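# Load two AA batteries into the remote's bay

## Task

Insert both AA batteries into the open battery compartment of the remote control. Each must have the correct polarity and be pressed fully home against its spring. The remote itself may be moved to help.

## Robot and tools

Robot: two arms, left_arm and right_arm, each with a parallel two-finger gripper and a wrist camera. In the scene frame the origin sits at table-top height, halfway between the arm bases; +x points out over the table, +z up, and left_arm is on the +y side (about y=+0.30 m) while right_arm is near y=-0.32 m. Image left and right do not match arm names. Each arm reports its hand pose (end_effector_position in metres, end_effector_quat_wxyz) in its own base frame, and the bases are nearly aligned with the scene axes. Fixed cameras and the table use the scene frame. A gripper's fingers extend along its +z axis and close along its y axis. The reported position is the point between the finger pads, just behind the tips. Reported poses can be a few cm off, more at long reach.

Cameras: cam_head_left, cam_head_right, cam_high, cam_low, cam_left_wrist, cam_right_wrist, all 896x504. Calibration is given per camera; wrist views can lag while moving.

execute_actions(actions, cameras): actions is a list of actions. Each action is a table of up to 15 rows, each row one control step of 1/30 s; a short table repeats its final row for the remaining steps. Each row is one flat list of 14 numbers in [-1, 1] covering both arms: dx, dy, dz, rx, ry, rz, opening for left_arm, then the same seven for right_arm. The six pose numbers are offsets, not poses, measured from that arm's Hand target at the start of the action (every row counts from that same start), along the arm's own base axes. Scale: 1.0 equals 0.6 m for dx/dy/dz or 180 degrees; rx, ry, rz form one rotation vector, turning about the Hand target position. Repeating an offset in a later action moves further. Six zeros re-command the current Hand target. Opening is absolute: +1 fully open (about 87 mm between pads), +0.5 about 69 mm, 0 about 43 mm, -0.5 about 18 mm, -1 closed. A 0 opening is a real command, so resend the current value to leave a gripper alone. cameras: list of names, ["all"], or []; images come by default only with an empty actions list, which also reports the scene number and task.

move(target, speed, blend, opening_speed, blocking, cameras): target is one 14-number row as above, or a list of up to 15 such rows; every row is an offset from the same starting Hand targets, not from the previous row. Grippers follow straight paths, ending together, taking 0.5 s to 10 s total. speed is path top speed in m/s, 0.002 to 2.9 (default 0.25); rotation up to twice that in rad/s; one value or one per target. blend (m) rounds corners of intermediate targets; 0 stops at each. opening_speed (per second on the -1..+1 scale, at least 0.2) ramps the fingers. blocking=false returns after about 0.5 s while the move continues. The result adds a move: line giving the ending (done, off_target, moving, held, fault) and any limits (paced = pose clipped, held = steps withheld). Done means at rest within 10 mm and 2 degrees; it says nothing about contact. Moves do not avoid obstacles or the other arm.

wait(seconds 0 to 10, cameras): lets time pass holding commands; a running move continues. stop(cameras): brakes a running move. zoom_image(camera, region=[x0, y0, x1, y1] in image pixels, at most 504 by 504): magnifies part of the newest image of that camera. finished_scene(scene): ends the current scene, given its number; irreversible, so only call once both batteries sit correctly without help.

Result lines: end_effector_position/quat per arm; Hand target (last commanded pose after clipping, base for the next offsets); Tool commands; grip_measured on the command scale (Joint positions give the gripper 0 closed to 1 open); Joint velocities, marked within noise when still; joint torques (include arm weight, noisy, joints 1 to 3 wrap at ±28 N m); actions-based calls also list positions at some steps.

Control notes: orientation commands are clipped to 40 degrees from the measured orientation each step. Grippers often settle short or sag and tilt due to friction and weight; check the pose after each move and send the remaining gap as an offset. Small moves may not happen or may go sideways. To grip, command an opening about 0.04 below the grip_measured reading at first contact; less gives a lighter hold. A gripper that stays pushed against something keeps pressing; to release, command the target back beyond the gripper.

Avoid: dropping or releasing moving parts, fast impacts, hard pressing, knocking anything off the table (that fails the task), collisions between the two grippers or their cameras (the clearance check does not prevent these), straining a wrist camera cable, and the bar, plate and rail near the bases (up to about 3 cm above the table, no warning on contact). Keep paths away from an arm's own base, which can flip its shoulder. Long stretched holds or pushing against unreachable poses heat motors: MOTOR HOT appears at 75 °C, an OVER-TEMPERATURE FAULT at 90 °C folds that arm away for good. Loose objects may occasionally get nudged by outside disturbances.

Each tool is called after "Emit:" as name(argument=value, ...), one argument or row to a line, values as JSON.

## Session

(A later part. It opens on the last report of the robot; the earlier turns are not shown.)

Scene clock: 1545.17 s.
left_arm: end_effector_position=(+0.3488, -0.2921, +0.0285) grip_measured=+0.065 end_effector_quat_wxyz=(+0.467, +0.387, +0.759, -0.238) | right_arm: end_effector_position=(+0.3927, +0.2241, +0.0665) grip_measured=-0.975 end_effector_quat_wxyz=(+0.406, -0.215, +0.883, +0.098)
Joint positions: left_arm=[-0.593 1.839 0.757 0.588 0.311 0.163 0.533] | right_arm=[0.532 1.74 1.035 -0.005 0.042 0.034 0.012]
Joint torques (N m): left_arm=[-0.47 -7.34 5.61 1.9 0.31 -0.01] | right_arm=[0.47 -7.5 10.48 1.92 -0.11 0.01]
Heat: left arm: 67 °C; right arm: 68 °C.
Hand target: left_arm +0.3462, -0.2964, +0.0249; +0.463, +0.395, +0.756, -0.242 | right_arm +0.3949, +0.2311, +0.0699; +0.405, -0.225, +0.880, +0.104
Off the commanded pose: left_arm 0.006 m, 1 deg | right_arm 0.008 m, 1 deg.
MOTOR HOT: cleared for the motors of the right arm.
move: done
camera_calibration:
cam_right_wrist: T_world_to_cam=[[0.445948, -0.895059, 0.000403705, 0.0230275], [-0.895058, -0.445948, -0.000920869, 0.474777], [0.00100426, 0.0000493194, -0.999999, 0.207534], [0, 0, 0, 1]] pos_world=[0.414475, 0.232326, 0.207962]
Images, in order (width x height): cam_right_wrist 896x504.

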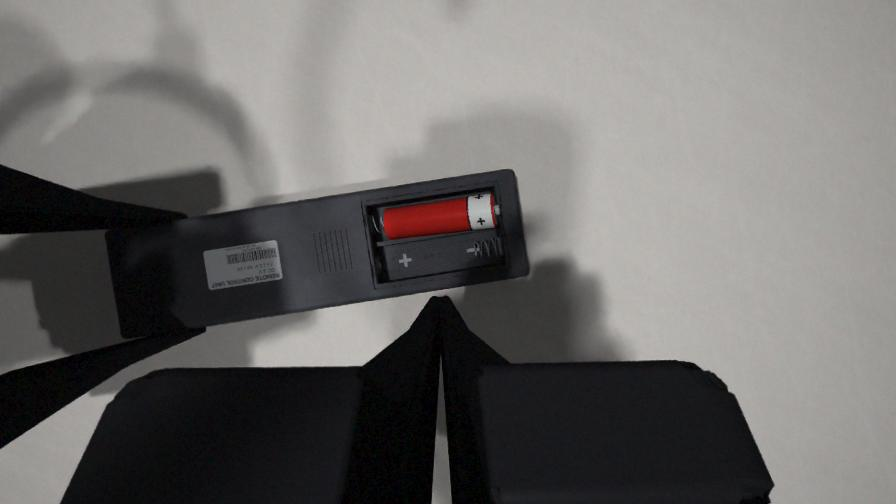

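Emit:
move(
  target=[
    [0,0,0,0,0,0,0.0, 0.0885,-0.0685,0.0418,0.0702,0.2908,-0.4387,-1.0],
    [0,0,0,0,0,0,0.0, 0.0663,-0.0153,0.0135,0.0702,0.2908,-0.4387,-1.0],
    [0,0,0,0,0,0,0.0, 0.0663,-0.0153,-0.0332,0.0702,0.2908,-0.4387,-1.0],
  ],
  speed=0.2,
  blend=[0.01, 0, 0],
  cameras=["cam_right_wrist"],
)

Scene clock: 1561.67 s.
left_arm: end_effector_position=(+0.3488, -0.2921, +0.0285) grip_measured=+0.065 end_effector_quat_wxyz=(+0.467, +0.387, +0.759, -0.238) | right_arm: end_effector_position=(+0.4328, +0.2221, +0.0571) grip_measured=-0.975 end_effector_quat_wxyz=(+0.006, +0.462, +0.887, +0.000)
Joint positions: left_arm=[-0.593 1.839 0.757 0.588 0.311 0.163 0.533] | right_arm=[0.394 2.602 2.594 -1.555 0.01 1.354 0.012]
Joint torques (N m): left_arm=[-0.55 -7.1 5.57 1.83 0.28 -0.02] | right_arm=[-0.57 -12.68 6.28 0.58 0.01 0.23]
Heat: left arm: 67 °C; right arm: 64 °C.
Hand target: left_arm +0.3462, -0.2964, +0.0249; +0.463, +0.395, +0.756, -0.242 | right_arm +0.4347, +0.2220, +0.0500; +0.001, +0.469, +0.883, -0.001
Off the commanded pose: left_arm 0.006 m, 1 deg | right_arm 0.007 m, 1 deg.
move: done
camera_calibration:
cam_right_wrist: T_world_to_cam=[[-0.825679, -0.564109, 0.00595532, 0.479964], [-0.368807, 0.547746, 0.75097, 0.0183971], [-0.426891, 0.617864, -0.66031, 0.226604], [0, 0, 0, 1]] pos_world=[0.499816, 0.120665, 0.132955]
Images, in order (width x height): cam_right_wrist 896x504.

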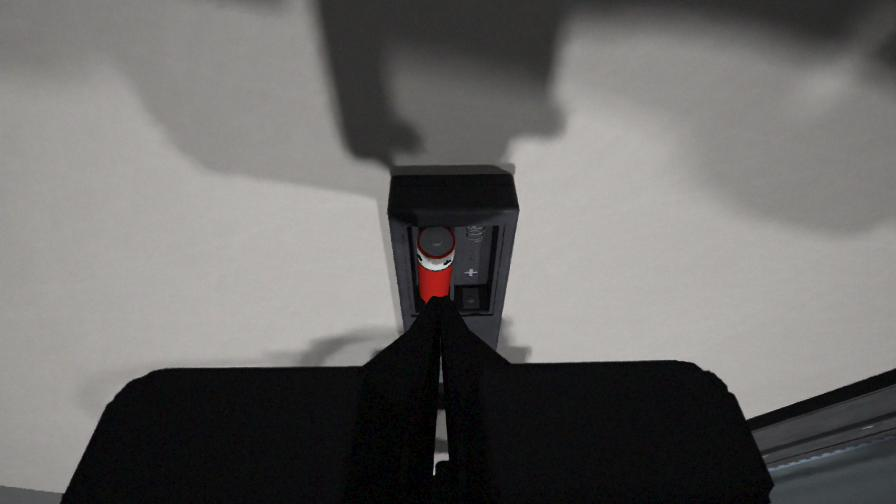

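Emit:
move(
  target=[0,0,0,0,0,0,0.0, 0.002,0.0014,-0.015,0,0,0,-1.0],
  speed=0.08,
  cameras=["cam_right_wrist"],
)

Scene clock: 1566.53 s.
left_arm: end_effector_position=(+0.3488, -0.2921, +0.0285) grip_measured=+0.065 end_effector_quat_wxyz=(+0.467, +0.387, +0.759, -0.238) | right_arm: end_effector_position=(+0.4355, +0.2232, +0.0489) grip_measured=-0.975 end_effector_quat_wxyz=(+0.008, +0.462, +0.887, +0.001)
Joint positions: left_arm=[-0.593 1.839 0.757 0.588 0.311 0.163 0.533] | right_arm=[0.394 2.602 2.56 -1.517 0.01 1.354 0.012]
Joint torques (N m): left_arm=[-0.53 -7.35 5.59 1.83 0.29 -0.1] | right_arm=[-0.51 -12.96 5.59 0.61 0.01 0.24]
Heat: left arm: 67 °C; right arm: 65 °C.
Hand target: left_arm +0.3462, -0.2964, +0.0249; +0.463, +0.395, +0.756, -0.242 | right_arm +0.4358, +0.2228, +0.0410; +0.001, +0.469, +0.883, -0.001
Off the commanded pose: left_arm 0.006 m, 1 deg | right_arm 0.008 m, 1 deg.
move: done
camera_calibration:
cam_right_wrist: T_world_to_cam=[[-0.825658, -0.564169, 0.00145781, 0.482986], [-0.372021, 0.546389, 0.750373, 0.0266924], [-0.424134, 0.619009, -0.661013, 0.220244], [0, 0, 0, 1]] pos_world=[0.502125, 0.121568, 0.124851]
Images, in order (width x height): cam_right_wrist 896x504.

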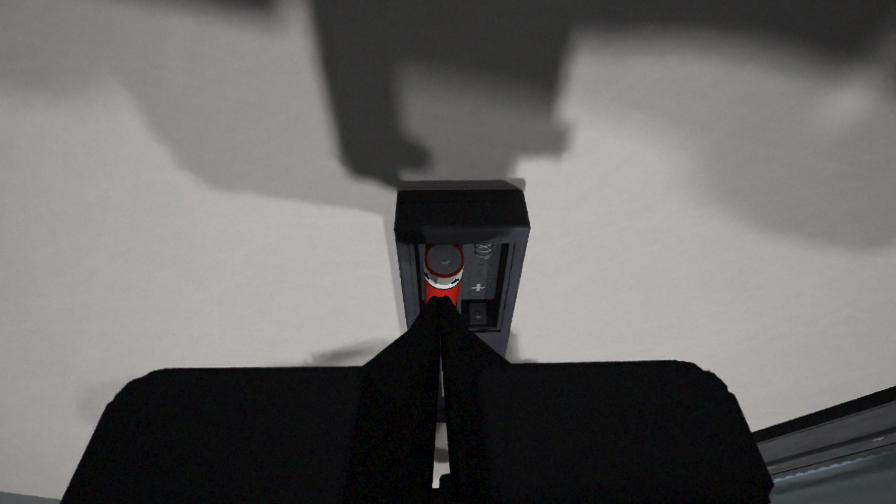

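Emit:
move(
  target=[0,0,0,0,0,0,0.0, -0.0014,0.002,-0.018,0,0,0,-1.0],
  speed=0.06,
)

Emit:
move(
  target=[0,0,0,0,0,0,0.0, 0,0,-0.018,0,0,0,-1.0],
  speed=0.06,
  cameras=["cam_right_wrist"],
)

Scene clock: 1571.13 s.
left_arm: end_effector_position=(+0.3488, -0.2921, +0.0285) grip_measured=+0.065 end_effector_quat_wxyz=(+0.467, +0.387, +0.759, -0.238) | right_arm: end_effector_position=(+0.4321, +0.2254, +0.0374) grip_measured=-0.975 end_effector_quat_wxyz=(-0.005, +0.462, +0.887, +0.001)
Joint positions: left_arm=[-0.593 1.839 0.757 0.588 0.311 0.163 0.533] | right_arm=[0.394 2.598 2.502 -1.48 -0.009 1.355 0.012]
Joint torques (N m): left_arm=[-0.5 -7.28 5.57 1.89 0.29 -0.06] | right_arm=[-0.23 -14.05 4.11 0.78 0.21 0.27]
Heat: left arm: 67 °C; right arm: 66 °C.
Hand target: left_arm +0.3462, -0.2964, +0.0249; +0.463, +0.395, +0.756, -0.242 | right_arm +0.4350, +0.2240, +0.0302; +0.001, +0.469, +0.883, -0.001
Off the commanded pose: left_arm 0.006 m, 1 deg | right_arm 0.008 m, 1 deg.
move: done

Scene clock: 1571.97 s.
left_arm: end_effector_position=(+0.3488, -0.2921, +0.0285) grip_measured=+0.065 end_effector_quat_wxyz=(+0.467, +0.387, +0.759, -0.238) | right_arm: end_effector_position=(+0.4309, +0.2272, +0.0364) grip_measured=-0.975 end_effector_quat_wxyz=(-0.006, +0.462, +0.887, +0.009)
Joint positions: left_arm=[-0.593 1.839 0.757 0.588 0.311 0.163 0.533] | right_arm=[0.394 2.571 2.446 -1.44 -0.021 1.355 0.012]
Joint torques (N m): left_arm=[-0.29 -7.32 5.53 1.86 0.28 -0.01] | right_arm=[-0.24 -12.49 3.6 0.94 0.35 0.26]
Heat: left arm: 67 °C; right arm: 66 °C.
Hand target: left_arm +0.3462, -0.2964, +0.0249; +0.463, +0.395, +0.756, -0.242 | right_arm +0.4350, +0.2240, +0.0194; +0.001, +0.469, +0.883, -0.001
Off the commanded pose: left_arm 0.006 m, 1 deg | right_arm 0.018 m, 2 deg.
move: off_target (right_arm)
camera_calibration:
cam_right_wrist: T_world_to_cam=[[-0.825911, -0.563798, 0.0015198, 0.48157], [-0.358183, 0.526782, 0.770848, 0.0299653], [-0.435403, 0.636108, -0.637018, 0.207672], [0, 0, 0, 1]] pos_world=[0.498888, 0.123622, 0.10846]
Images, in order (width x height): cam_right_wrist 896x504.

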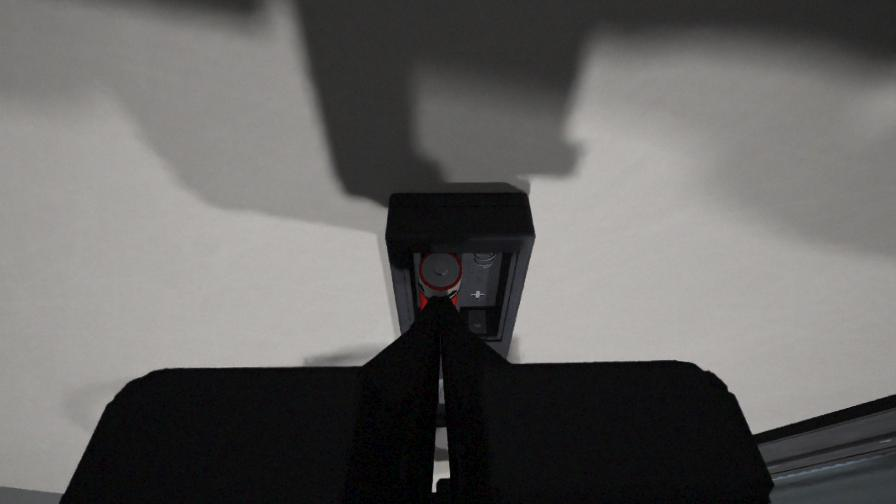

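Emit:
move(
  target=[0,0,0,0,0,0,0.0, 0.003,-0.004,-0.025,0,0,0,-1.0],
  speed=0.06,
)

Emit:
move(
  target=[0,0,0,0,0,0,0.0, 0.003,-0.004,-0.025,0,0,0,-1.0],
  speed=0.06,
  cameras=["cam_right_wrist"],
)

Scene clock: 1575.73 s.
left_arm: end_effector_position=(+0.3488, -0.2921, +0.0285) grip_measured=+0.065 end_effector_quat_wxyz=(+0.467, +0.387, +0.759, -0.238) | right_arm: end_effector_position=(+0.4293, +0.2298, +0.0351) grip_measured=-0.975 end_effector_quat_wxyz=(-0.010, +0.462, +0.887, +0.018)
Joint positions: left_arm=[-0.593 1.839 0.757 0.588 0.311 0.163 0.533] | right_arm=[0.394 2.545 2.389 -1.399 -0.038 1.355 0.012]
Joint torques (N m): left_arm=[-0.38 -7.5 5.41 1.87 0.32 0.01] | right_arm=[-0.76 -10.43 2.84 1.15 0.52 0.2]
Heat: left arm: 67 °C; right arm: 66 °C.
Hand target: left_arm +0.3462, -0.2964, +0.0249; +0.463, +0.395, +0.756, -0.242 | right_arm +0.4368, +0.2216, +0.0044; +0.001, +0.469, +0.883, -0.001
Off the commanded pose: left_arm 0.006 m, 1 deg | right_arm 0.033 m, 3 deg.
move: off_target (right_arm)

Scene clock: 1576.57 s.
left_arm: end_effector_position=(+0.3488, -0.2921, +0.0285) grip_measured=+0.065 end_effector_quat_wxyz=(+0.467, +0.387, +0.759, -0.238) | right_arm: end_effector_position=(+0.4284, +0.2312, +0.0341) grip_measured=-0.975 end_effector_quat_wxyz=(-0.015, +0.464, +0.885, +0.028)
Joint positions: left_arm=[-0.593 1.839 0.757 0.588 0.311 0.163 0.533] | right_arm=[0.39 2.524 2.342 -1.365 -0.06 1.355 0.012]
Joint torques (N m): left_arm=[-0.49 -7.23 5.45 1.86 0.21 -0.04] | right_arm=[-0.95 -8.42 2.13 1.36 0.74 0.12]
Heat: left arm: 67 °C; right arm: 66 °C.
Hand target: left_arm +0.3462, -0.2964, +0.0249; +0.463, +0.395, +0.756, -0.242 | right_arm +0.4386, +0.2192, -0.0107; +0.001, +0.469, +0.883, -0.001
Off the commanded pose: left_arm 0.006 m, 1 deg | right_arm 0.047 m, 4 deg.
move: off_target (right_arm)
camera_calibration:
cam_right_wrist: T_world_to_cam=[[-0.82792, -0.5603, -0.0247454, 0.482703], [-0.358261, 0.494403, 0.791969, 0.0355286], [-0.431506, 0.664552, -0.61006, 0.193333], [0, 0, 0, 1]] pos_world=[0.495793, 0.124413, 0.101752]
Images, in order (width x height): cam_right_wrist 896x504.

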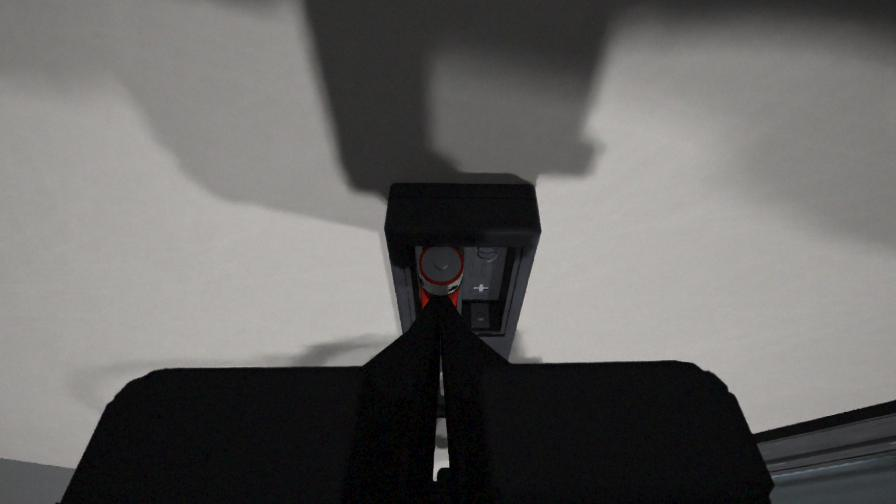

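Emit:
zoom_image(
  camera="cam_right_wrist",
  region=[375, 180, 555, 360],
)

Scaled by 2.800.

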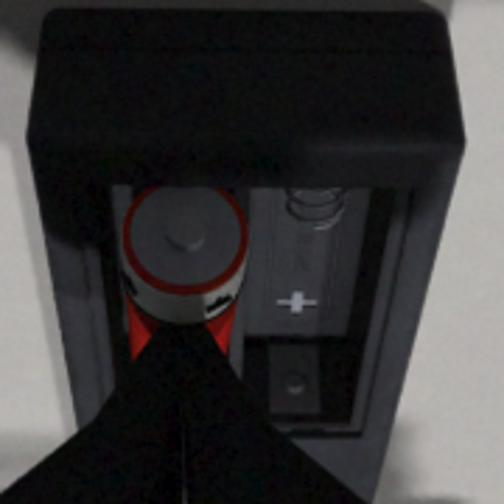

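Emit:
move(
  target=[
    [0,0,0,0,0,0,0.0, 0,0,0.1512,0,0,0,-1.0],
    [0,0,0,0,0,0,0.0, 0.0107,-0.0268,0.1432,-0.0918,-0.0615,0.0,-0.75],
  ],
  speed=0.15,
  cameras=["cam_right_wrist"],
)

Scene clock: 1597.00 s.
left_arm: end_effector_position=(+0.3488, -0.2921, +0.0285) grip_measured=+0.065 end_effector_quat_wxyz=(+0.467, +0.387, +0.759, -0.238) | right_arm: end_effector_position=(+0.4483, +0.2038, +0.0696) grip_measured=-0.750 end_effector_quat_wxyz=(+0.148, +0.459, +0.872, -0.080)
Joint positions: left_arm=[-0.593 1.839 0.757 0.588 0.311 0.163 0.533] | right_arm=[0.465 2.589 2.634 -1.571 0.335 1.426 0.125]
Joint torques (N m): left_arm=[-0.32 -7.36 5.52 1.89 0.24 0.01] | right_arm=[0.39 -15.66 5.08 0.47 0.43 0.26]
Heat: left arm: 67 °C; right arm: 66 °C.
Hand target: left_arm +0.3462, -0.2964, +0.0249; +0.463, +0.395, +0.756, -0.242 | right_arm +0.4451, +0.2030, +0.0753; +0.153, +0.462, +0.870, -0.082
Off the commanded pose: left_arm 0.006 m, 1 deg | right_arm 0.007 m, 1 deg.
move: done
camera_calibration:
cam_right_wrist: T_world_to_cam=[[-0.83236, -0.554147, 0.0099259, 0.483088], [-0.476094, 0.72406, 0.49907, 0.0544211], [-0.283745, 0.41068, -0.866505, 0.245171], [0, 0, 0, 1]] pos_world=[0.497579, 0.127611, 0.180487]
Images, in order (width x height): cam_right_wrist 896x504.

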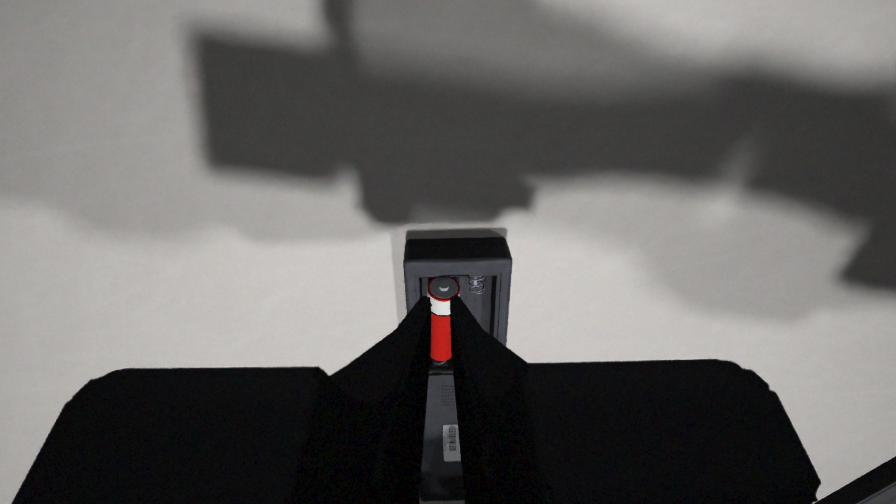

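Emit:
move(
  target=[0,0,0,0,0,0,0.0, 0,0,-0.058,0,0,0,-0.75],
  speed=0.08,
)

Emit:
move(
  target=[0,0,0,0,0,0,0.0, -0.0112,0.0166,0,0,0,0,-0.75],
  speed=0.06,
)

Emit:
move(
  target=[0,0,0,0,0,0,0.0, -0.0093,0.0138,0,0,0,0,-0.75],
  speed=0.06,
  cameras=["cam_right_wrist"],
)

Scene clock: 1605.87 s.
left_arm: end_effector_position=(+0.3487, -0.2922, +0.0285) grip_measured=+0.065 end_effector_quat_wxyz=(+0.466, +0.387, +0.759, -0.238) | right_arm: end_effector_position=(+0.4421, +0.1991, +0.0233) grip_measured=-0.750 end_effector_quat_wxyz=(+0.138, +0.456, +0.873, -0.100)
Joint positions: left_arm=[-0.593 1.839 0.757 0.588 0.312 0.163 0.533] | right_arm=[0.465 2.548 2.367 -1.391 0.343 1.428 0.125]
Joint torques (N m): left_arm=[-0.57 -7.49 5.48 1.96 0.27 -0.08] | right_arm=[0.38 -17.73 5.7 0.58 0.36 0.25]
Heat: left arm: 67 °C; right arm: 72 °C.
Hand target: left_arm +0.3462, -0.2964, +0.0249; +0.463, +0.395, +0.756, -0.242 | right_arm +0.4450, +0.2030, +0.0404; +0.153, +0.462, +0.870, -0.082
Off the commanded pose: left_arm 0.006 m, 1 deg | right_arm 0.018 m, 3 deg.
move: off_target (right_arm)

Scene clock: 1606.70 s.
left_arm: end_effector_position=(+0.3487, -0.2922, +0.0285) grip_measured=+0.065 end_effector_quat_wxyz=(+0.466, +0.387, +0.759, -0.238) | right_arm: end_effector_position=(+0.4426, +0.2025, +0.0276) grip_measured=-0.750 end_effector_quat_wxyz=(+0.151, +0.460, +0.869, -0.100)
Joint positions: left_arm=[-0.593 1.839 0.757 0.588 0.312 0.163 0.533] | right_arm=[0.478 2.539 2.367 -1.391 0.364 1.45 0.125]
Joint torques (N m): left_arm=[-0.27 -7.51 5.31 1.88 0.26 -0.05] | right_arm=[1.46 -17.22 5.19 0.52 0.14 0.26]
Heat: left arm: 67 °C; right arm: 72 °C.
Hand target: left_arm +0.3462, -0.2964, +0.0250; +0.463, +0.395, +0.756, -0.242 | right_arm +0.4383, +0.2130, +0.0404; +0.153, +0.462, +0.870, -0.082
Off the commanded pose: left_arm 0.006 m, 1 deg | right_arm 0.017 m, 2 deg.
move: off_target (right_arm)

Scene clock: 1607.50 s.
left_arm: end_effector_position=(+0.3487, -0.2921, +0.0284) grip_measured=+0.065 end_effector_quat_wxyz=(+0.466, +0.387, +0.759, -0.238) | right_arm: end_effector_position=(+0.4423, +0.2035, +0.0282) grip_measured=-0.750 end_effector_quat_wxyz=(+0.162, +0.463, +0.865, -0.105)
Joint positions: left_arm=[-0.593 1.839 0.757 0.588 0.312 0.163 0.533] | right_arm=[0.489 2.536 2.362 -1.391 0.389 1.471 0.125]
Joint torques (N m): left_arm=[-0.51 -7.43 5.65 1.92 0.28 0.05] | right_arm=[2.29 -17.02 5.45 0.43 -0.12 0.27]
Heat: left arm: 67 °C; right arm: 73 °C.
Hand target: left_arm +0.3462, -0.2964, +0.0250; +0.463, +0.395, +0.756, -0.242 | right_arm +0.4327, +0.2213, +0.0405; +0.153, +0.462, +0.870, -0.082
Off the commanded pose: left_arm 0.006 m, 1 deg | right_arm 0.024 m, 3 deg.
move: off_target (right_arm)
camera_calibration:
cam_right_wrist: T_world_to_cam=[[-0.842869, -0.536778, 0.0379771, 0.478617], [-0.463775, 0.760403, 0.454643, 0.0607794], [-0.27292, 0.365591, -0.889864, 0.212777], [0, 0, 0, 1]] pos_world=[0.489671, 0.132905, 0.143534]
Images, in order (width x height): cam_right_wrist 896x504.

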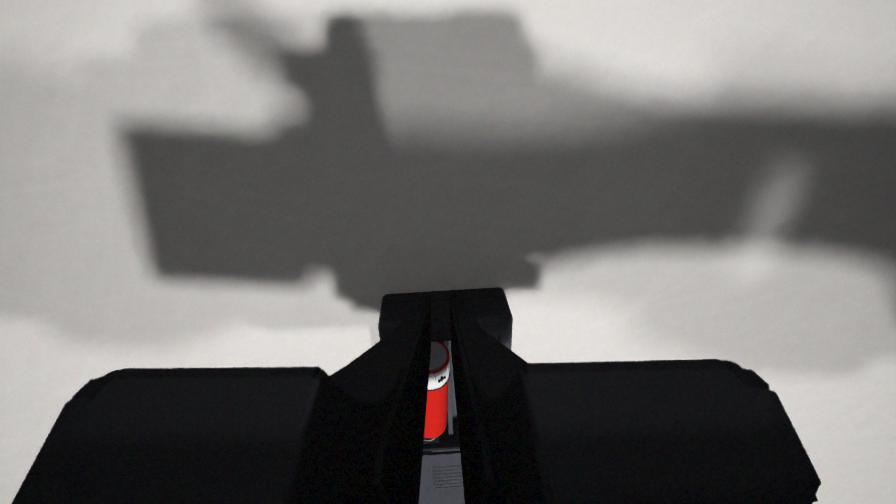

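Emit:
move(
  target=[
    [0,0,0,0,0,0,0.0, 0.0186,-0.0276,0.0,0,0,0,-0.75],
    [0,0,0,0,0,0,0.0, 0.0186,-0.0276,0.1,0,0,0,-0.75],
    [0,0,0,0,0,0,0.0, -0.3878,-0.3688,0.2658,-0.1085,-0.2040,0.2980,-0.75],
  ],
  speed=0.2,
  blend=[0.003, 0.02, 0],
)

Emit:
wait(
  seconds=10,
)

Emit:
wait(
  seconds=10,
)

Scene clock: 1616.37 s.
left_arm: end_effector_position=(+0.3486, -0.2922, +0.0284) grip_measured=+0.065 end_effector_quat_wxyz=(+0.466, +0.387, +0.759, -0.238) | right_arm: end_effector_position=(+0.2030, -0.0002, +0.2069) grip_measured=-0.750 end_effector_quat_wxyz=(+0.511, +0.004, +0.860, -0.002)
Joint positions: left_arm=[-0.593 1.839 0.757 0.588 0.312 0.163 0.533] | right_arm=[0.015 0.481 0.769 -0.787 0.021 0.012 0.125]
Joint torques (N m): left_arm=[-0.7 -7.34 5.78 1.88 0.24 -0.02] | right_arm=[-0.85 1.14 6.56 2.09 -0.12 0.02]
Heat: left arm: 67 °C; right arm: 71 °C.
Hand target: left_arm +0.3462, -0.2964, +0.0250; +0.463, +0.395, +0.756, -0.242 | right_arm +0.2000, +0.0000, +0.1999; +0.500, +0.000, +0.866, -0.001
Off the commanded pose: left_arm 0.006 m, 1 deg | right_arm 0.008 m, 1 deg.
move: done

Scene clock: 1626.37 s.
left_arm: end_effector_position=(+0.3486, -0.2922, +0.0284) grip_measured=+0.065 end_effector_quat_wxyz=(+0.466, +0.387, +0.759, -0.238) | right_arm: end_effector_position=(+0.2030, -0.0001, +0.2069) grip_measured=-0.750 end_effector_quat_wxyz=(+0.511, +0.004, +0.860, -0.002)
Joint positions: left_arm=[-0.593 1.839 0.757 0.588 0.312 0.163 0.533] | right_arm=[0.015 0.481 0.769 -0.787 0.02 0.012 0.125]
Joint torques (N m): left_arm=[-0.54 -7.06 5.49 1.94 0.29 -0.05] | right_arm=[-0.87 1.14 6.54 2.08 -0.12 0.02]
Heat: left arm: 67 °C; right arm: 65 °C.
Hand target: left_arm +0.3462, -0.2964, +0.0250; +0.463, +0.395, +0.756, -0.242 | right_arm +0.2000, +0.0001, +0.1999; +0.500, +0.000, +0.866, -0.001
Tool commands: left_gripper/opening=+0.0 right_gripper/opening=-0.75
Off the commanded pose: left_arm 0.006 m, 1 deg | right_arm 0.008 m, 1 deg.
wait: 10.00 s; at rest by 0.17 s

Scene clock: 1636.37 s.
left_arm: end_effector_position=(+0.3486, -0.2922, +0.0284) grip_measured=+0.065 end_effector_quat_wxyz=(+0.466, +0.387, +0.759, -0.238) | right_arm: end_effector_position=(+0.2030, -0.0001, +0.2069) grip_measured=-0.750 end_effector_quat_wxyz=(+0.511, +0.004, +0.860, -0.002)
Joint positions: left_arm=[-0.593 1.839 0.757 0.588 0.312 0.163 0.533] | right_arm=[0.015 0.481 0.769 -0.787 0.02 0.012 0.125]
Joint torques (N m): left_arm=[-0.43 -7.36 5.64 1.87 0.27 -0.05] | right_arm=[-0.84 1.14 6.57 2.09 -0.13 0.01]
Heat: left arm: 67 °C; right arm: 61 °C.
Hand target: left_arm +0.3462, -0.2964, +0.0250; +0.463, +0.395, +0.756, -0.242 | right_arm +0.2000, +0.0001, +0.1999; +0.500, +0.000, +0.866, -0.001
Tool commands: left_gripper/opening=+0.0 right_gripper/opening=-0.75
Off the commanded pose: left_arm 0.006 m, 1 deg | right_arm 0.008 m, 1 deg.
wait: 10.00 s; at rest by 0.17 s

Emit:
move(
  target=[-0.1333,-0.05,0,0,0,0,0.0, 0,0,0,0,0,0,-0.75],
  speed=0.06,
  cameras=["cam_head_right","cam_left_wrist"],
)

Scene clock: 1642.27 s.
left_arm: end_effector_position=(+0.2715, -0.3303, +0.0264) grip_measured=+0.065 end_effector_quat_wxyz=(+0.467, +0.396, +0.751, -0.247) | right_arm: end_effector_position=(+0.2030, -0.0001, +0.2069) grip_measured=-0.750 end_effector_quat_wxyz=(+0.511, +0.004, +0.860, -0.002)
Joint positions: left_arm=[-0.84 1.754 0.604 0.69 0.119 0.057 0.532] | right_arm=[0.015 0.481 0.769 -0.787 0.02 0.012 0.125]
Joint torques (N m): left_arm=[-0.38 -9.4 3.77 1.7 -0.06 -0.13] | right_arm=[-0.88 1.13 6.58 2.08 -0.12 0.02]
Heat: left arm: 67 °C; right arm: 60 °C.
Hand target: left_arm +0.2663, -0.3265, +0.0251; +0.463, +0.395, +0.755, -0.242 | right_arm +0.2000, +0.0001, +0.1999; +0.500, +0.000, +0.866, -0.001
Off the commanded pose: left_arm 0.007 m, 1 deg | right_arm 0.008 m, 1 deg.
move: done
camera_calibration:
cam_left_wrist: T_world_to_cam=[[-0.825337, -0.564631, -0.00312144, 0.0361229], [-0.546474, 0.800164, -0.247192, 0.442108], [0.14207, -0.202311, -0.968961, 0.0649238], [0, 0, 0, 1]] pos_world=[0.262191, -0.320228, 0.172307]
Images, in order (width x height): cam_head_right 896x504, cam_left_wrist 896x504.

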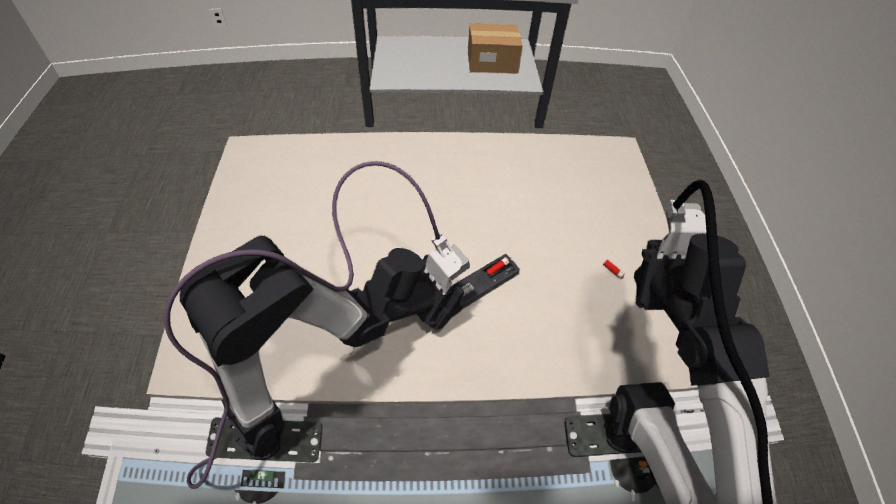

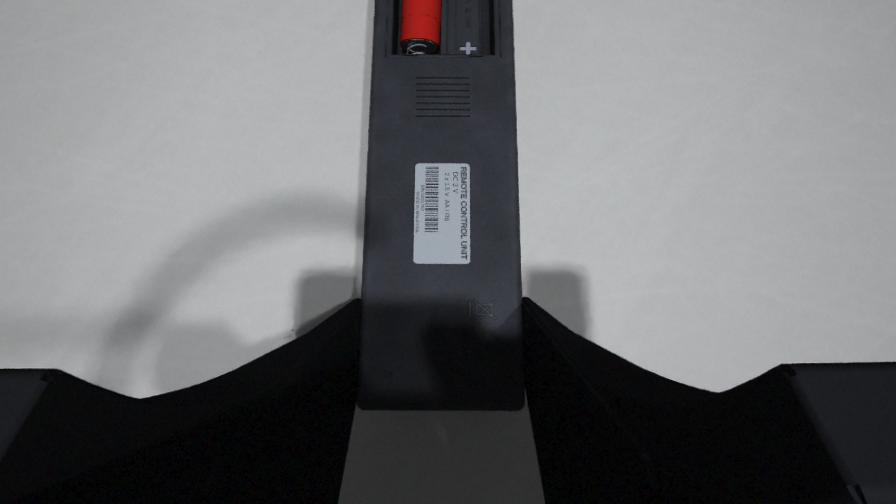

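Emit:
move(
  target=[0,0,0,0,0,0,0.0, 0.1967,0.32,-0.2167,-0.0158,0.0575,0.1707,-0.75],
  speed=0.25,
  cameras=["cam_right_wrist"],
)

Emit:
zoom_image(
  camera="cam_right_wrist",
  region=[350, 170, 530, 300],
)

Scene clock: 1651.50 s.
left_arm: end_effector_position=(+0.2715, -0.3303, +0.0264) grip_measured=+0.065 end_effector_quat_wxyz=(+0.467, +0.396, +0.751, -0.247) | right_arm: end_effector_position=(+0.3110, +0.1832, +0.0615) grip_measured=-0.750 end_effector_quat_wxyz=(+0.392, -0.234, +0.884, +0.101)
Joint positions: left_arm=[-0.84 1.754 0.604 0.69 0.119 0.057 0.532] | right_arm=[0.542 1.416 0.705 -0.026 0.023 0.014 0.125]
Joint torques (N m): left_arm=[-0.59 -9.57 3.74 1.76 -0.07 -0.15] | right_arm=[0.36 -4.63 10.35 2.17 -0.11 0.02]
Heat: left arm: 67 °C; right arm: 57 °C.
Hand target: left_arm +0.2663, -0.3265, +0.0251; +0.463, +0.395, +0.755, -0.242 | right_arm +0.3181, +0.1920, +0.0699; +0.403, -0.241, +0.876, +0.110
Off the commanded pose: left_arm 0.007 m, 1 deg | right_arm 0.014 m, 2 deg.
move: off_target (right_arm)
camera_calibration:
cam_right_wrist: T_world_to_cam=[[0.479372, -0.877603, 0.0039007, 0.00910858], [-0.877356, -0.47912, 0.026279, 0.382294], [-0.0211936, -0.0160197, -0.999647, 0.212384], [0, 0, 0, 1]] pos_world=[0.335543, 0.194561, 0.202228]
Images, in order (width x height): cam_right_wrist 896x504.

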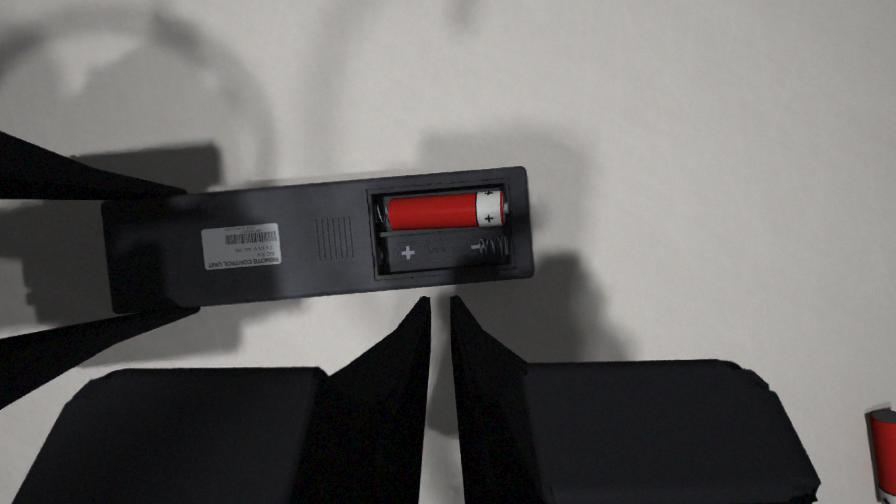

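Scaled by 2.800.

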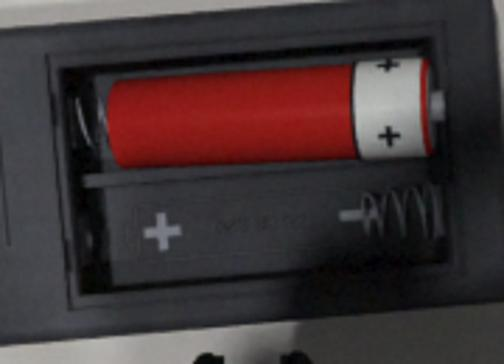

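Emit:
move(
  target=[
    [0,0,0,0,0,0,0.0, 0.0817,-0.0468,0.0502,0.0412,0.1752,-0.4750,-0.75],
    [0,0,0,0,0,0,0.0, 0.0817,-0.0468,0.0,0.0412,0.1752,-0.4750,-0.75],
  ],
  speed=0.2,
  cameras=["cam_right_wrist"],
)

Scene clock: 1679.23 s.
left_arm: end_effector_position=(+0.2715, -0.3303, +0.0264) grip_measured=+0.065 end_effector_quat_wxyz=(+0.467, +0.396, +0.751, -0.247) | right_arm: end_effector_position=(+0.3659, +0.1643, +0.0755) grip_measured=-0.750 end_effector_quat_wxyz=(+0.158, +0.460, +0.870, -0.084)
Joint positions: left_arm=[-0.84 1.754 0.604 0.69 0.119 0.057 0.532] | right_arm=[0.479 2.056 1.741 -1.212 0.357 1.443 0.125]
Joint torques (N m): left_arm=[-0.62 -9.58 3.77 1.71 -0.1 -0.15] | right_arm=[-0.75 -9.8 6.22 0.7 0.21 0.26]
Heat: left arm: 66 °C; right arm: 55 °C.
Hand target: left_arm +0.2663, -0.3265, +0.0251; +0.463, +0.395, +0.755, -0.242 | right_arm +0.3671, +0.1639, +0.0699; +0.153, +0.468, +0.866, -0.083
Off the commanded pose: left_arm 0.007 m, 1 deg | right_arm 0.006 m, 1 deg.
move: done
camera_calibration:
cam_right_wrist: T_world_to_cam=[[-0.834017, -0.551692, 0.00718096, 0.392965], [-0.481097, 0.733545, 0.48006, 0.0426393], [-0.270113, 0.396923, -0.877206, 0.241204], [0, 0, 0, 1]] pos_world=[0.413406, 0.0897783, 0.188294]
Images, in order (width x height): cam_right_wrist 896x504.

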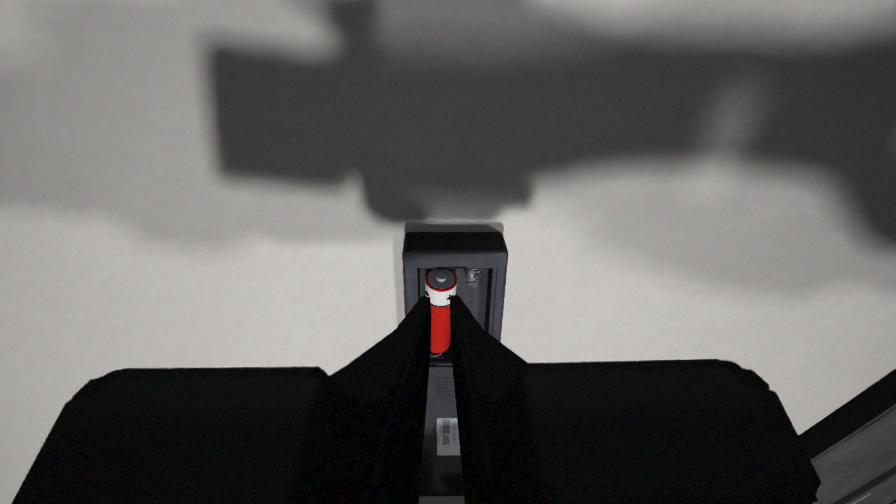

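Emit:
zoom_image(
  camera="cam_right_wrist",
  region=[370, 220, 540, 380],
)

Scaled by 2.965.

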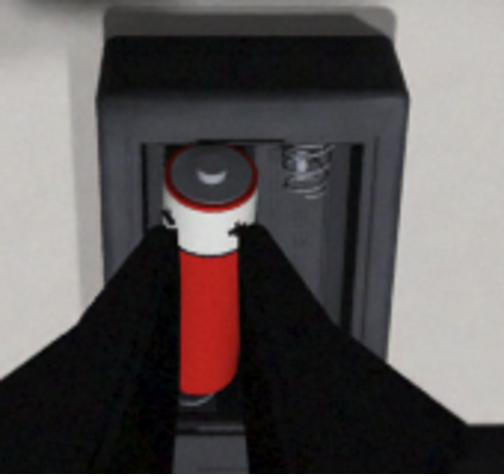

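Emit:
move(
  target=[0,0,0,0,0,0,0.0, 0,0,-0.0415,0,0,0,-0.75],
  speed=0.08,
)

Scene clock: 1704.87 s.
left_arm: end_effector_position=(+0.2715, -0.3303, +0.0264) grip_measured=+0.065 end_effector_quat_wxyz=(+0.467, +0.396, +0.751, -0.247) | right_arm: end_effector_position=(+0.3671, +0.1649, +0.0529) grip_measured=-0.750 end_effector_quat_wxyz=(+0.160, +0.460, +0.870, -0.081)
Joint positions: left_arm=[-0.84 1.754 0.604 0.69 0.119 0.057 0.532] | right_arm=[0.479 2.065 1.665 -1.119 0.357 1.443 0.125]
Joint torques (N m): left_arm=[-0.61 -9.5 3.78 1.75 -0.08 -0.15] | right_arm=[-0.77 -9.43 5.96 0.68 0.2 0.26]
Heat: left arm: 66 °C; right arm: 60 °C.
Hand target: left_arm +0.2663, -0.3265, +0.0251; +0.463, +0.395, +0.755, -0.242 | right_arm +0.3670, +0.1639, +0.0449; +0.153, +0.468, +0.866, -0.083
Off the commanded pose: left_arm 0.007 m, 1 deg | right_arm 0.008 m, 1 deg.
move: done

Emit:
move(
  target=[0,0,0,0,0,0,0.0, 0,0,-0.020,0,0,0,-0.75],
  speed=0.06,
)

Scene clock: 1707.63 s.
left_arm: end_effector_position=(+0.2715, -0.3303, +0.0264) grip_measured=+0.065 end_effector_quat_wxyz=(+0.467, +0.396, +0.751, -0.247) | right_arm: end_effector_position=(+0.3676, +0.1652, +0.0415) grip_measured=-0.750 end_effector_quat_wxyz=(+0.161, +0.460, +0.869, -0.080)
Joint positions: left_arm=[-0.84 1.754 0.604 0.69 0.119 0.057 0.532] | right_arm=[0.479 2.073 1.632 -1.076 0.357 1.443 0.125]
Joint torques (N m): left_arm=[-0.44 -9.35 3.75 1.73 -0.13 -0.11] | right_arm=[-0.75 -9.35 5.86 0.69 0.21 0.26]
Heat: left arm: 66 °C; right arm: 60 °C.
Hand target: left_arm +0.2663, -0.3265, +0.0251; +0.463, +0.395, +0.755, -0.242 | right_arm +0.3671, +0.1639, +0.0330; +0.153, +0.468, +0.866, -0.083
Off the commanded pose: left_arm 0.007 m, 1 deg | right_arm 0.009 m, 1 deg.
move: done

Emit:
move(
  target=[0,0,0,0,0,0,0.0, 0,0,-0.014,0,0,0,-0.75],
  speed=0.06,
  cameras=["cam_right_wrist"],
)

Scene clock: 1709.57 s.
left_arm: end_effector_position=(+0.2715, -0.3303, +0.0264) grip_measured=+0.065 end_effector_quat_wxyz=(+0.467, +0.396, +0.751, -0.247) | right_arm: end_effector_position=(+0.3678, +0.1653, +0.0333) grip_measured=-0.750 end_effector_quat_wxyz=(+0.161, +0.460, +0.869, -0.080)
Joint positions: left_arm=[-0.84 1.754 0.604 0.69 0.119 0.057 0.532] | right_arm=[0.479 2.081 1.61 -1.046 0.357 1.443 0.125]
Joint torques (N m): left_arm=[-0.81 -9.74 3.81 1.74 -0.15 -0.13] | right_arm=[-0.77 -9.36 5.79 0.68 0.21 0.26]
Heat: left arm: 66 °C; right arm: 60 °C.
Hand target: left_arm +0.2663, -0.3265, +0.0251; +0.463, +0.395, +0.755, -0.242 | right_arm +0.3670, +0.1639, +0.0246; +0.153, +0.468, +0.866, -0.083
Off the commanded pose: left_arm 0.007 m, 1 deg | right_arm 0.009 m, 1 deg.
move: done
camera_calibration:
cam_right_wrist: T_world_to_cam=[[-0.834017, -0.551735, -0.00187472, 0.395724], [-0.485026, 0.731551, 0.479148, 0.0648627], [-0.262991, 0.400527, -0.877732, 0.201229], [0, 0, 0, 1]] pos_world=[0.414422, 0.0902866, 0.146288]
Images, in order (width x height): cam_right_wrist 896x504.

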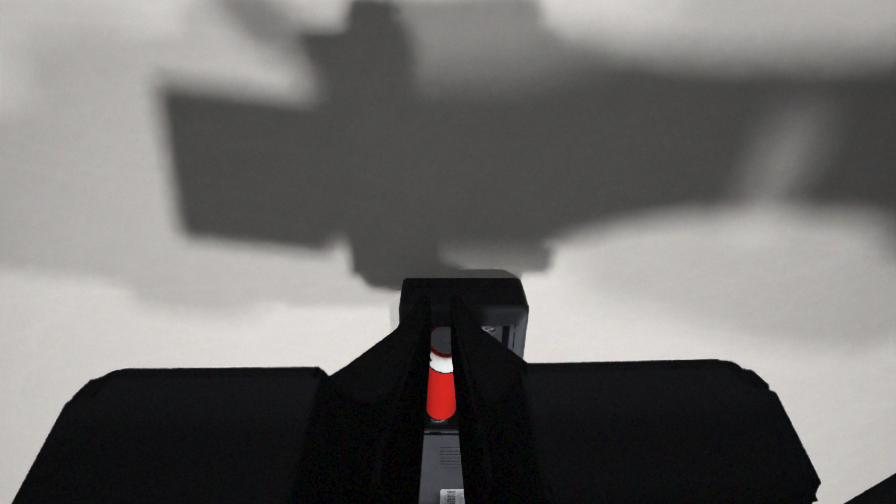

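Emit:
move(
  target=[0,0,0,0,0,0,0.0, -0.0109,0.0167,0,0,0,0,-0.75],
  speed=0.06,
)

Emit:
move(
  target=[0,0,0,0,0,0,0.0, -0.0091,0.014,0,0,0,0,-0.75],
  speed=0.06,
)

Emit:
move(
  target=[0,0,0,0,0,0,0.0, -0.0073,0.0112,0,0,0,0,-0.75],
  speed=0.06,
  cameras=["cam_right_wrist"],
)

Scene clock: 1712.70 s.
left_arm: end_effector_position=(+0.2716, -0.3303, +0.0264) grip_measured=+0.065 end_effector_quat_wxyz=(+0.467, +0.396, +0.751, -0.247) | right_arm: end_effector_position=(+0.3660, +0.1726, +0.0333) grip_measured=-0.750 end_effector_quat_wxyz=(+0.163, +0.466, +0.866, -0.076)
Joint positions: left_arm=[-0.84 1.754 0.604 0.69 0.118 0.057 0.532] | right_arm=[0.497 2.081 1.61 -1.046 0.357 1.474 0.125]
Joint torques (N m): left_arm=[-0.59 -9.58 3.58 1.74 -0.08 -0.14] | right_arm=[0.38 -9.44 5.64 0.57 0.22 0.25]
Heat: left arm: 66 °C; right arm: 59 °C.
Hand target: left_arm +0.2663, -0.3265, +0.0251; +0.463, +0.395, +0.756, -0.242 | right_arm +0.3605, +0.1739, +0.0246; +0.153, +0.468, +0.866, -0.083
Off the commanded pose: left_arm 0.007 m, 1 deg | right_arm 0.010 m, 1 deg.
move: done

Scene clock: 1713.57 s.
left_arm: end_effector_position=(+0.2719, -0.3301, +0.0267) grip_measured=+0.065 end_effector_quat_wxyz=(+0.468, +0.394, +0.751, -0.247) | right_arm: end_effector_position=(+0.3658, +0.1757, +0.0337) grip_measured=-0.750 end_effector_quat_wxyz=(+0.170, +0.471, +0.862, -0.077)
Joint positions: left_arm=[-0.84 1.753 0.604 0.69 0.116 0.055 0.532] | right_arm=[0.509 2.081 1.61 -1.046 0.371 1.498 0.125]
Joint torques (N m): left_arm=[-0.61 -9.26 3.77 1.7 -0.07 -0.21] | right_arm=[1.54 -9.46 5.67 0.47 0.09 0.28]
Heat: left arm: 66 °C; right arm: 59 °C.
Hand target: left_arm +0.2663, -0.3265, +0.0251; +0.463, +0.395, +0.756, -0.242 | right_arm +0.3550, +0.1823, +0.0246; +0.153, +0.468, +0.866, -0.083
Off the commanded pose: left_arm 0.007 m, 1 deg | right_arm 0.016 m, 2 deg.
move: off_target (right_arm)

Scene clock: 1714.43 s.
left_arm: end_effector_position=(+0.2714, -0.3291, +0.0265) grip_measured=+0.065 end_effector_quat_wxyz=(+0.468, +0.393, +0.752, -0.246) | right_arm: end_effector_position=(+0.3655, +0.1775, +0.0343) grip_measured=-0.750 end_effector_quat_wxyz=(+0.179, +0.473, +0.859, -0.080)
Joint positions: left_arm=[-0.84 1.75 0.6 0.69 0.113 0.054 0.532] | right_arm=[0.523 2.081 1.61 -1.048 0.392 1.519 0.125]
Joint torques (N m): left_arm=[-0.62 -9.07 4.08 1.72 0.01 -0.09] | right_arm=[2.14 -9.43 5.82 0.39 -0.13 0.29]
Heat: left arm: 66 °C; right arm: 59 °C.
Hand target: left_arm +0.2663, -0.3265, +0.0251; +0.463, +0.395, +0.755, -0.242 | right_arm +0.3507, +0.1891, +0.0246; +0.153, +0.468, +0.866, -0.083
Off the commanded pose: left_arm 0.006 m, 1 deg | right_arm 0.021 m, 3 deg.
move: off_target (right_arm)
camera_calibration:
cam_right_wrist: T_world_to_cam=[[-0.849253, -0.527353, -0.0258498, 0.402557], [-0.480925, 0.752424, 0.450077, 0.0501903], [-0.217899, 0.394661, -0.892615, 0.181568], [0, 0, 0, 1]] pos_world=[0.405574, 0.102868, 0.149887]
Images, in order (width x height): cam_right_wrist 896x504.

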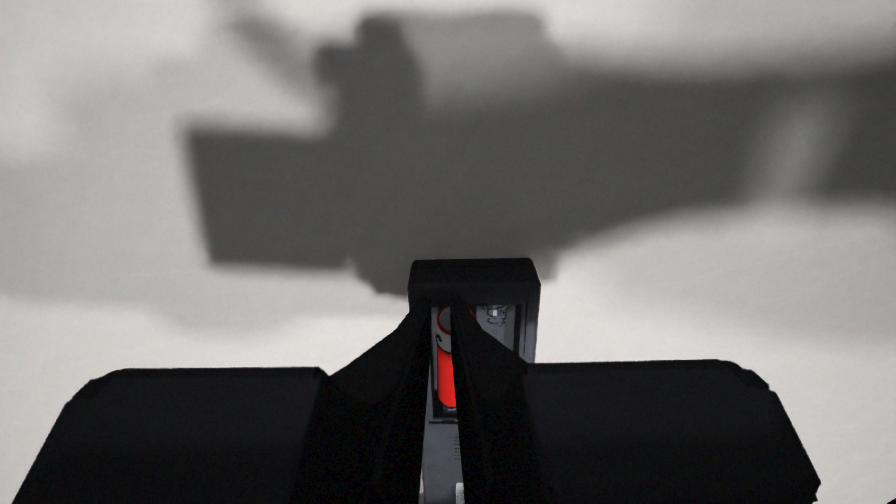

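Emit:
move(
  target=[0,0,0,0,0,0,0.0, 0.0225,-0.0447,0.004,0,0,0,-0.75],
  speed=0.08,
  cameras=["cam_right_wrist"],
)

Scene clock: 1725.30 s.
left_arm: end_effector_position=(+0.2714, -0.3291, +0.0265) grip_measured=+0.065 end_effector_quat_wxyz=(+0.468, +0.393, +0.752, -0.246) | right_arm: end_effector_position=(+0.3656, +0.1624, +0.0302) grip_measured=-0.750 end_effector_quat_wxyz=(+0.158, +0.470, +0.864, -0.085)
Joint positions: left_arm=[-0.84 1.75 0.6 0.69 0.113 0.054 0.532] | right_arm=[0.475 2.081 1.597 -1.047 0.359 1.465 0.125]
Joint torques (N m): left_arm=[-0.64 -9.01 4 1.77 -0.06 -0.09] | right_arm=[-0.43 -10.66 5.71 0.66 0.18 0.02]
Heat: left arm: 66 °C; right arm: 59 °C.
Hand target: left_arm +0.2663, -0.3265, +0.0251; +0.463, +0.395, +0.755, -0.242 | right_arm +0.3640, +0.1623, +0.0269; +0.153, +0.468, +0.866, -0.083
Off the commanded pose: left_arm 0.006 m, 1 deg | right_arm 0.003 m, 1 deg.
move: done
camera_calibration:
cam_right_wrist: T_world_to_cam=[[-0.847119, -0.531387, 0.00409985, 0.393416], [-0.464736, 0.744564, 0.479212, 0.0578666], [-0.2577, 0.404045, -0.877689, 0.196466], [0, 0, 0, 1]] pos_world=[0.410792, 0.0865897, 0.143092]
Images, in order (width x height): cam_right_wrist 896x504.

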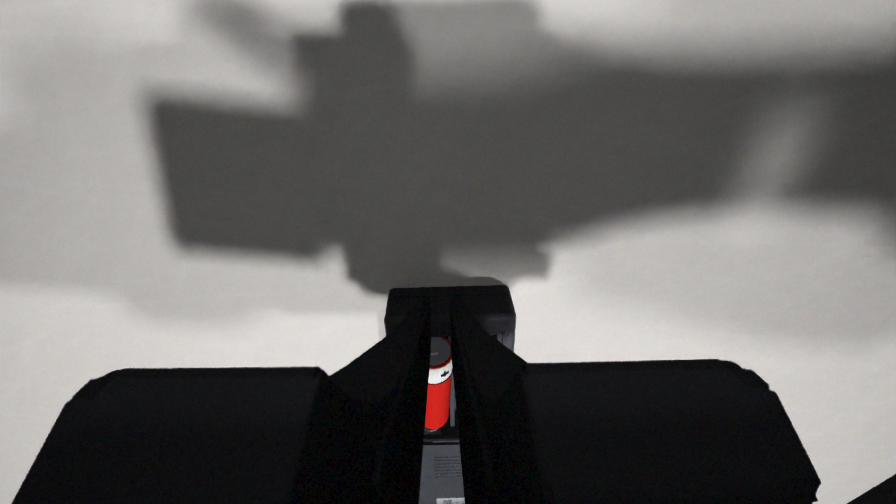

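Emit:
move(
  target=[0,0,0,0,0,0,0.0, 0,0,0.012,0,0,0,-0.75],
  speed=0.08,
)

Emit:
move(
  target=[0,0,0,0,0,0,0.0, -0.0137,0.0209,0,0,0,0,-0.75],
  speed=0.06,
  cameras=["cam_right_wrist"],
)

Scene clock: 1728.77 s.
left_arm: end_effector_position=(+0.2714, -0.3291, +0.0265) grip_measured=+0.065 end_effector_quat_wxyz=(+0.468, +0.393, +0.752, -0.246) | right_arm: end_effector_position=(+0.3655, +0.1624, +0.0302) grip_measured=-0.750 end_effector_quat_wxyz=(+0.158, +0.470, +0.864, -0.085)
Joint positions: left_arm=[-0.84 1.75 0.6 0.69 0.113 0.054 0.532] | right_arm=[0.475 2.081 1.597 -1.047 0.359 1.464 0.125]
Joint torques (N m): left_arm=[-0.72 -8.95 3.96 1.71 -0.03 -0.13] | right_arm=[-0.44 -11.29 7.47 0.39 0.19 0.03]
Heat: left arm: 66 °C; right arm: 59 °C.
Hand target: left_arm +0.2663, -0.3265, +0.0251; +0.463, +0.395, +0.755, -0.242 | right_arm +0.3641, +0.1624, +0.0341; +0.153, +0.468, +0.866, -0.083
Off the commanded pose: left_arm 0.006 m, 1 deg | right_arm 0.004 m, 1 deg.
move: done

Scene clock: 1729.67 s.
left_arm: end_effector_position=(+0.2714, -0.3291, +0.0265) grip_measured=+0.065 end_effector_quat_wxyz=(+0.468, +0.393, +0.752, -0.246) | right_arm: end_effector_position=(+0.3594, +0.1703, +0.0302) grip_measured=-0.750 end_effector_quat_wxyz=(+0.158, +0.465, +0.867, -0.087)
Joint positions: left_arm=[-0.84 1.75 0.6 0.69 0.113 0.054 0.532] | right_arm=[0.501 2.081 1.597 -1.059 0.362 1.481 0.125]
Joint torques (N m): left_arm=[-0.55 -9.11 3.74 1.72 -0.01 -0.12] | right_arm=[0.64 -11.38 7.28 0.35 0.17 0.26]
Heat: left arm: 66 °C; right arm: 59 °C.
Hand target: left_arm +0.2663, -0.3265, +0.0251; +0.463, +0.395, +0.755, -0.242 | right_arm +0.3560, +0.1748, +0.0341; +0.153, +0.468, +0.866, -0.083
Off the commanded pose: left_arm 0.006 m, 1 deg | right_arm 0.007 m, 1 deg.
move: done
camera_calibration:
cam_right_wrist: T_world_to_cam=[[-0.84145, -0.540237, 0.0102891, 0.391781], [-0.470609, 0.742092, 0.477312, 0.0517404], [-0.265497, 0.396792, -0.878674, 0.195779], [0, 0, 0, 1]] pos_world=[0.405993, 0.0955751, 0.143298]
Images, in order (width x height): cam_right_wrist 896x504.

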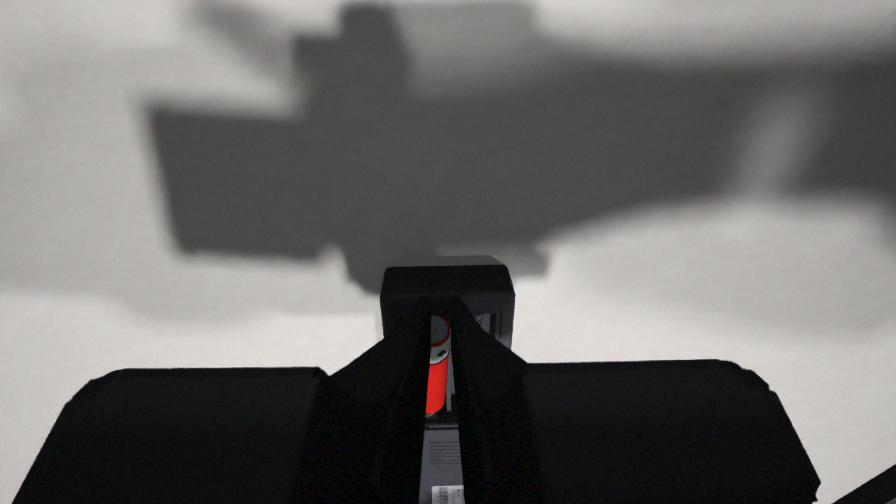

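Emit:
zoom_image(
  camera="cam_right_wrist",
  region=[370, 250, 540, 440],
)

Scaled by 2.653.

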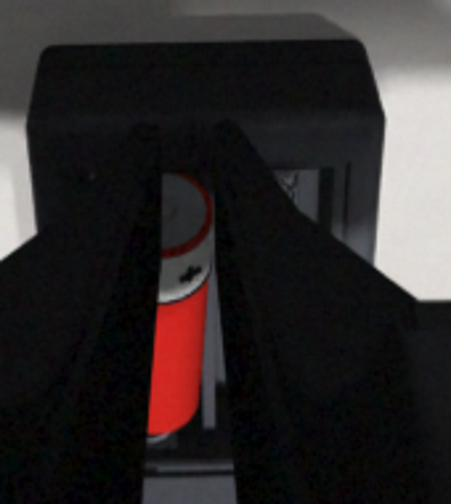

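Emit:
move(
  target=[0,0,0,0,0,0,0.0, 0.0056,0.0036,0,0,0,0,-0.75],
  speed=0.06,
  cameras=["cam_right_wrist"],
)

Emit:
zoom_image(
  camera="cam_right_wrist",
  region=[370, 250, 540, 440],
)

Scene clock: 1736.77 s.
left_arm: end_effector_position=(+0.2714, -0.3291, +0.0265) grip_measured=+0.065 end_effector_quat_wxyz=(+0.468, +0.393, +0.752, -0.246) | right_arm: end_effector_position=(+0.3592, +0.1701, +0.0302) grip_measured=-0.750 end_effector_quat_wxyz=(+0.158, +0.466, +0.866, -0.088)
Joint positions: left_arm=[-0.84 1.75 0.6 0.69 0.113 0.054 0.532] | right_arm=[0.501 2.081 1.597 -1.061 0.362 1.484 0.125]
Joint torques (N m): left_arm=[-0.53 -9.06 4.05 1.65 -0.01 -0.11] | right_arm=[0.72 -10.07 9.43 0.29 0.17 0.24]
Heat: left arm: 65 °C; right arm: 59 °C.
Hand target: left_arm +0.2663, -0.3265, +0.0251; +0.463, +0.395, +0.755, -0.242 | right_arm +0.3593, +0.1770, +0.0341; +0.153, +0.468, +0.866, -0.083
Off the commanded pose: left_arm 0.006 m, 1 deg | right_arm 0.008 m, 1 deg.
move: done
camera_calibration:
cam_right_wrist: T_world_to_cam=[[-0.842602, -0.538426, 0.0109346, 0.391536], [-0.468711, 0.7432, 0.477455, 0.0508026], [-0.265201, 0.397179, -0.878588, 0.195582], [0, 0, 0, 1]] pos_world=[0.40559, 0.0953756, 0.143299]
Images, in order (width x height): cam_right_wrist 896x504.

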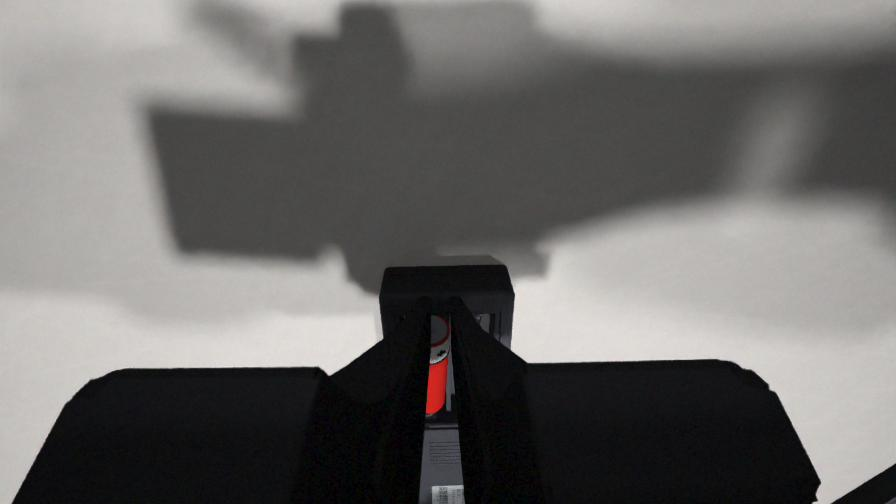

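Scaled by 2.653.

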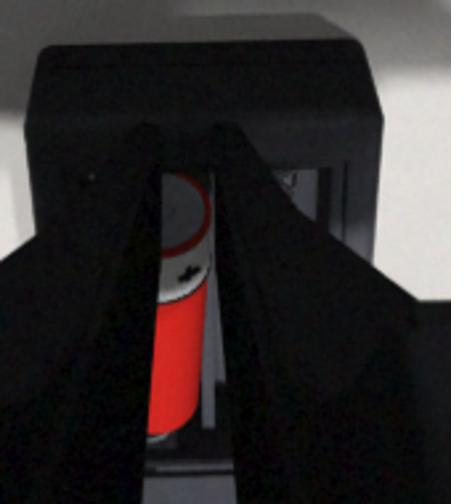

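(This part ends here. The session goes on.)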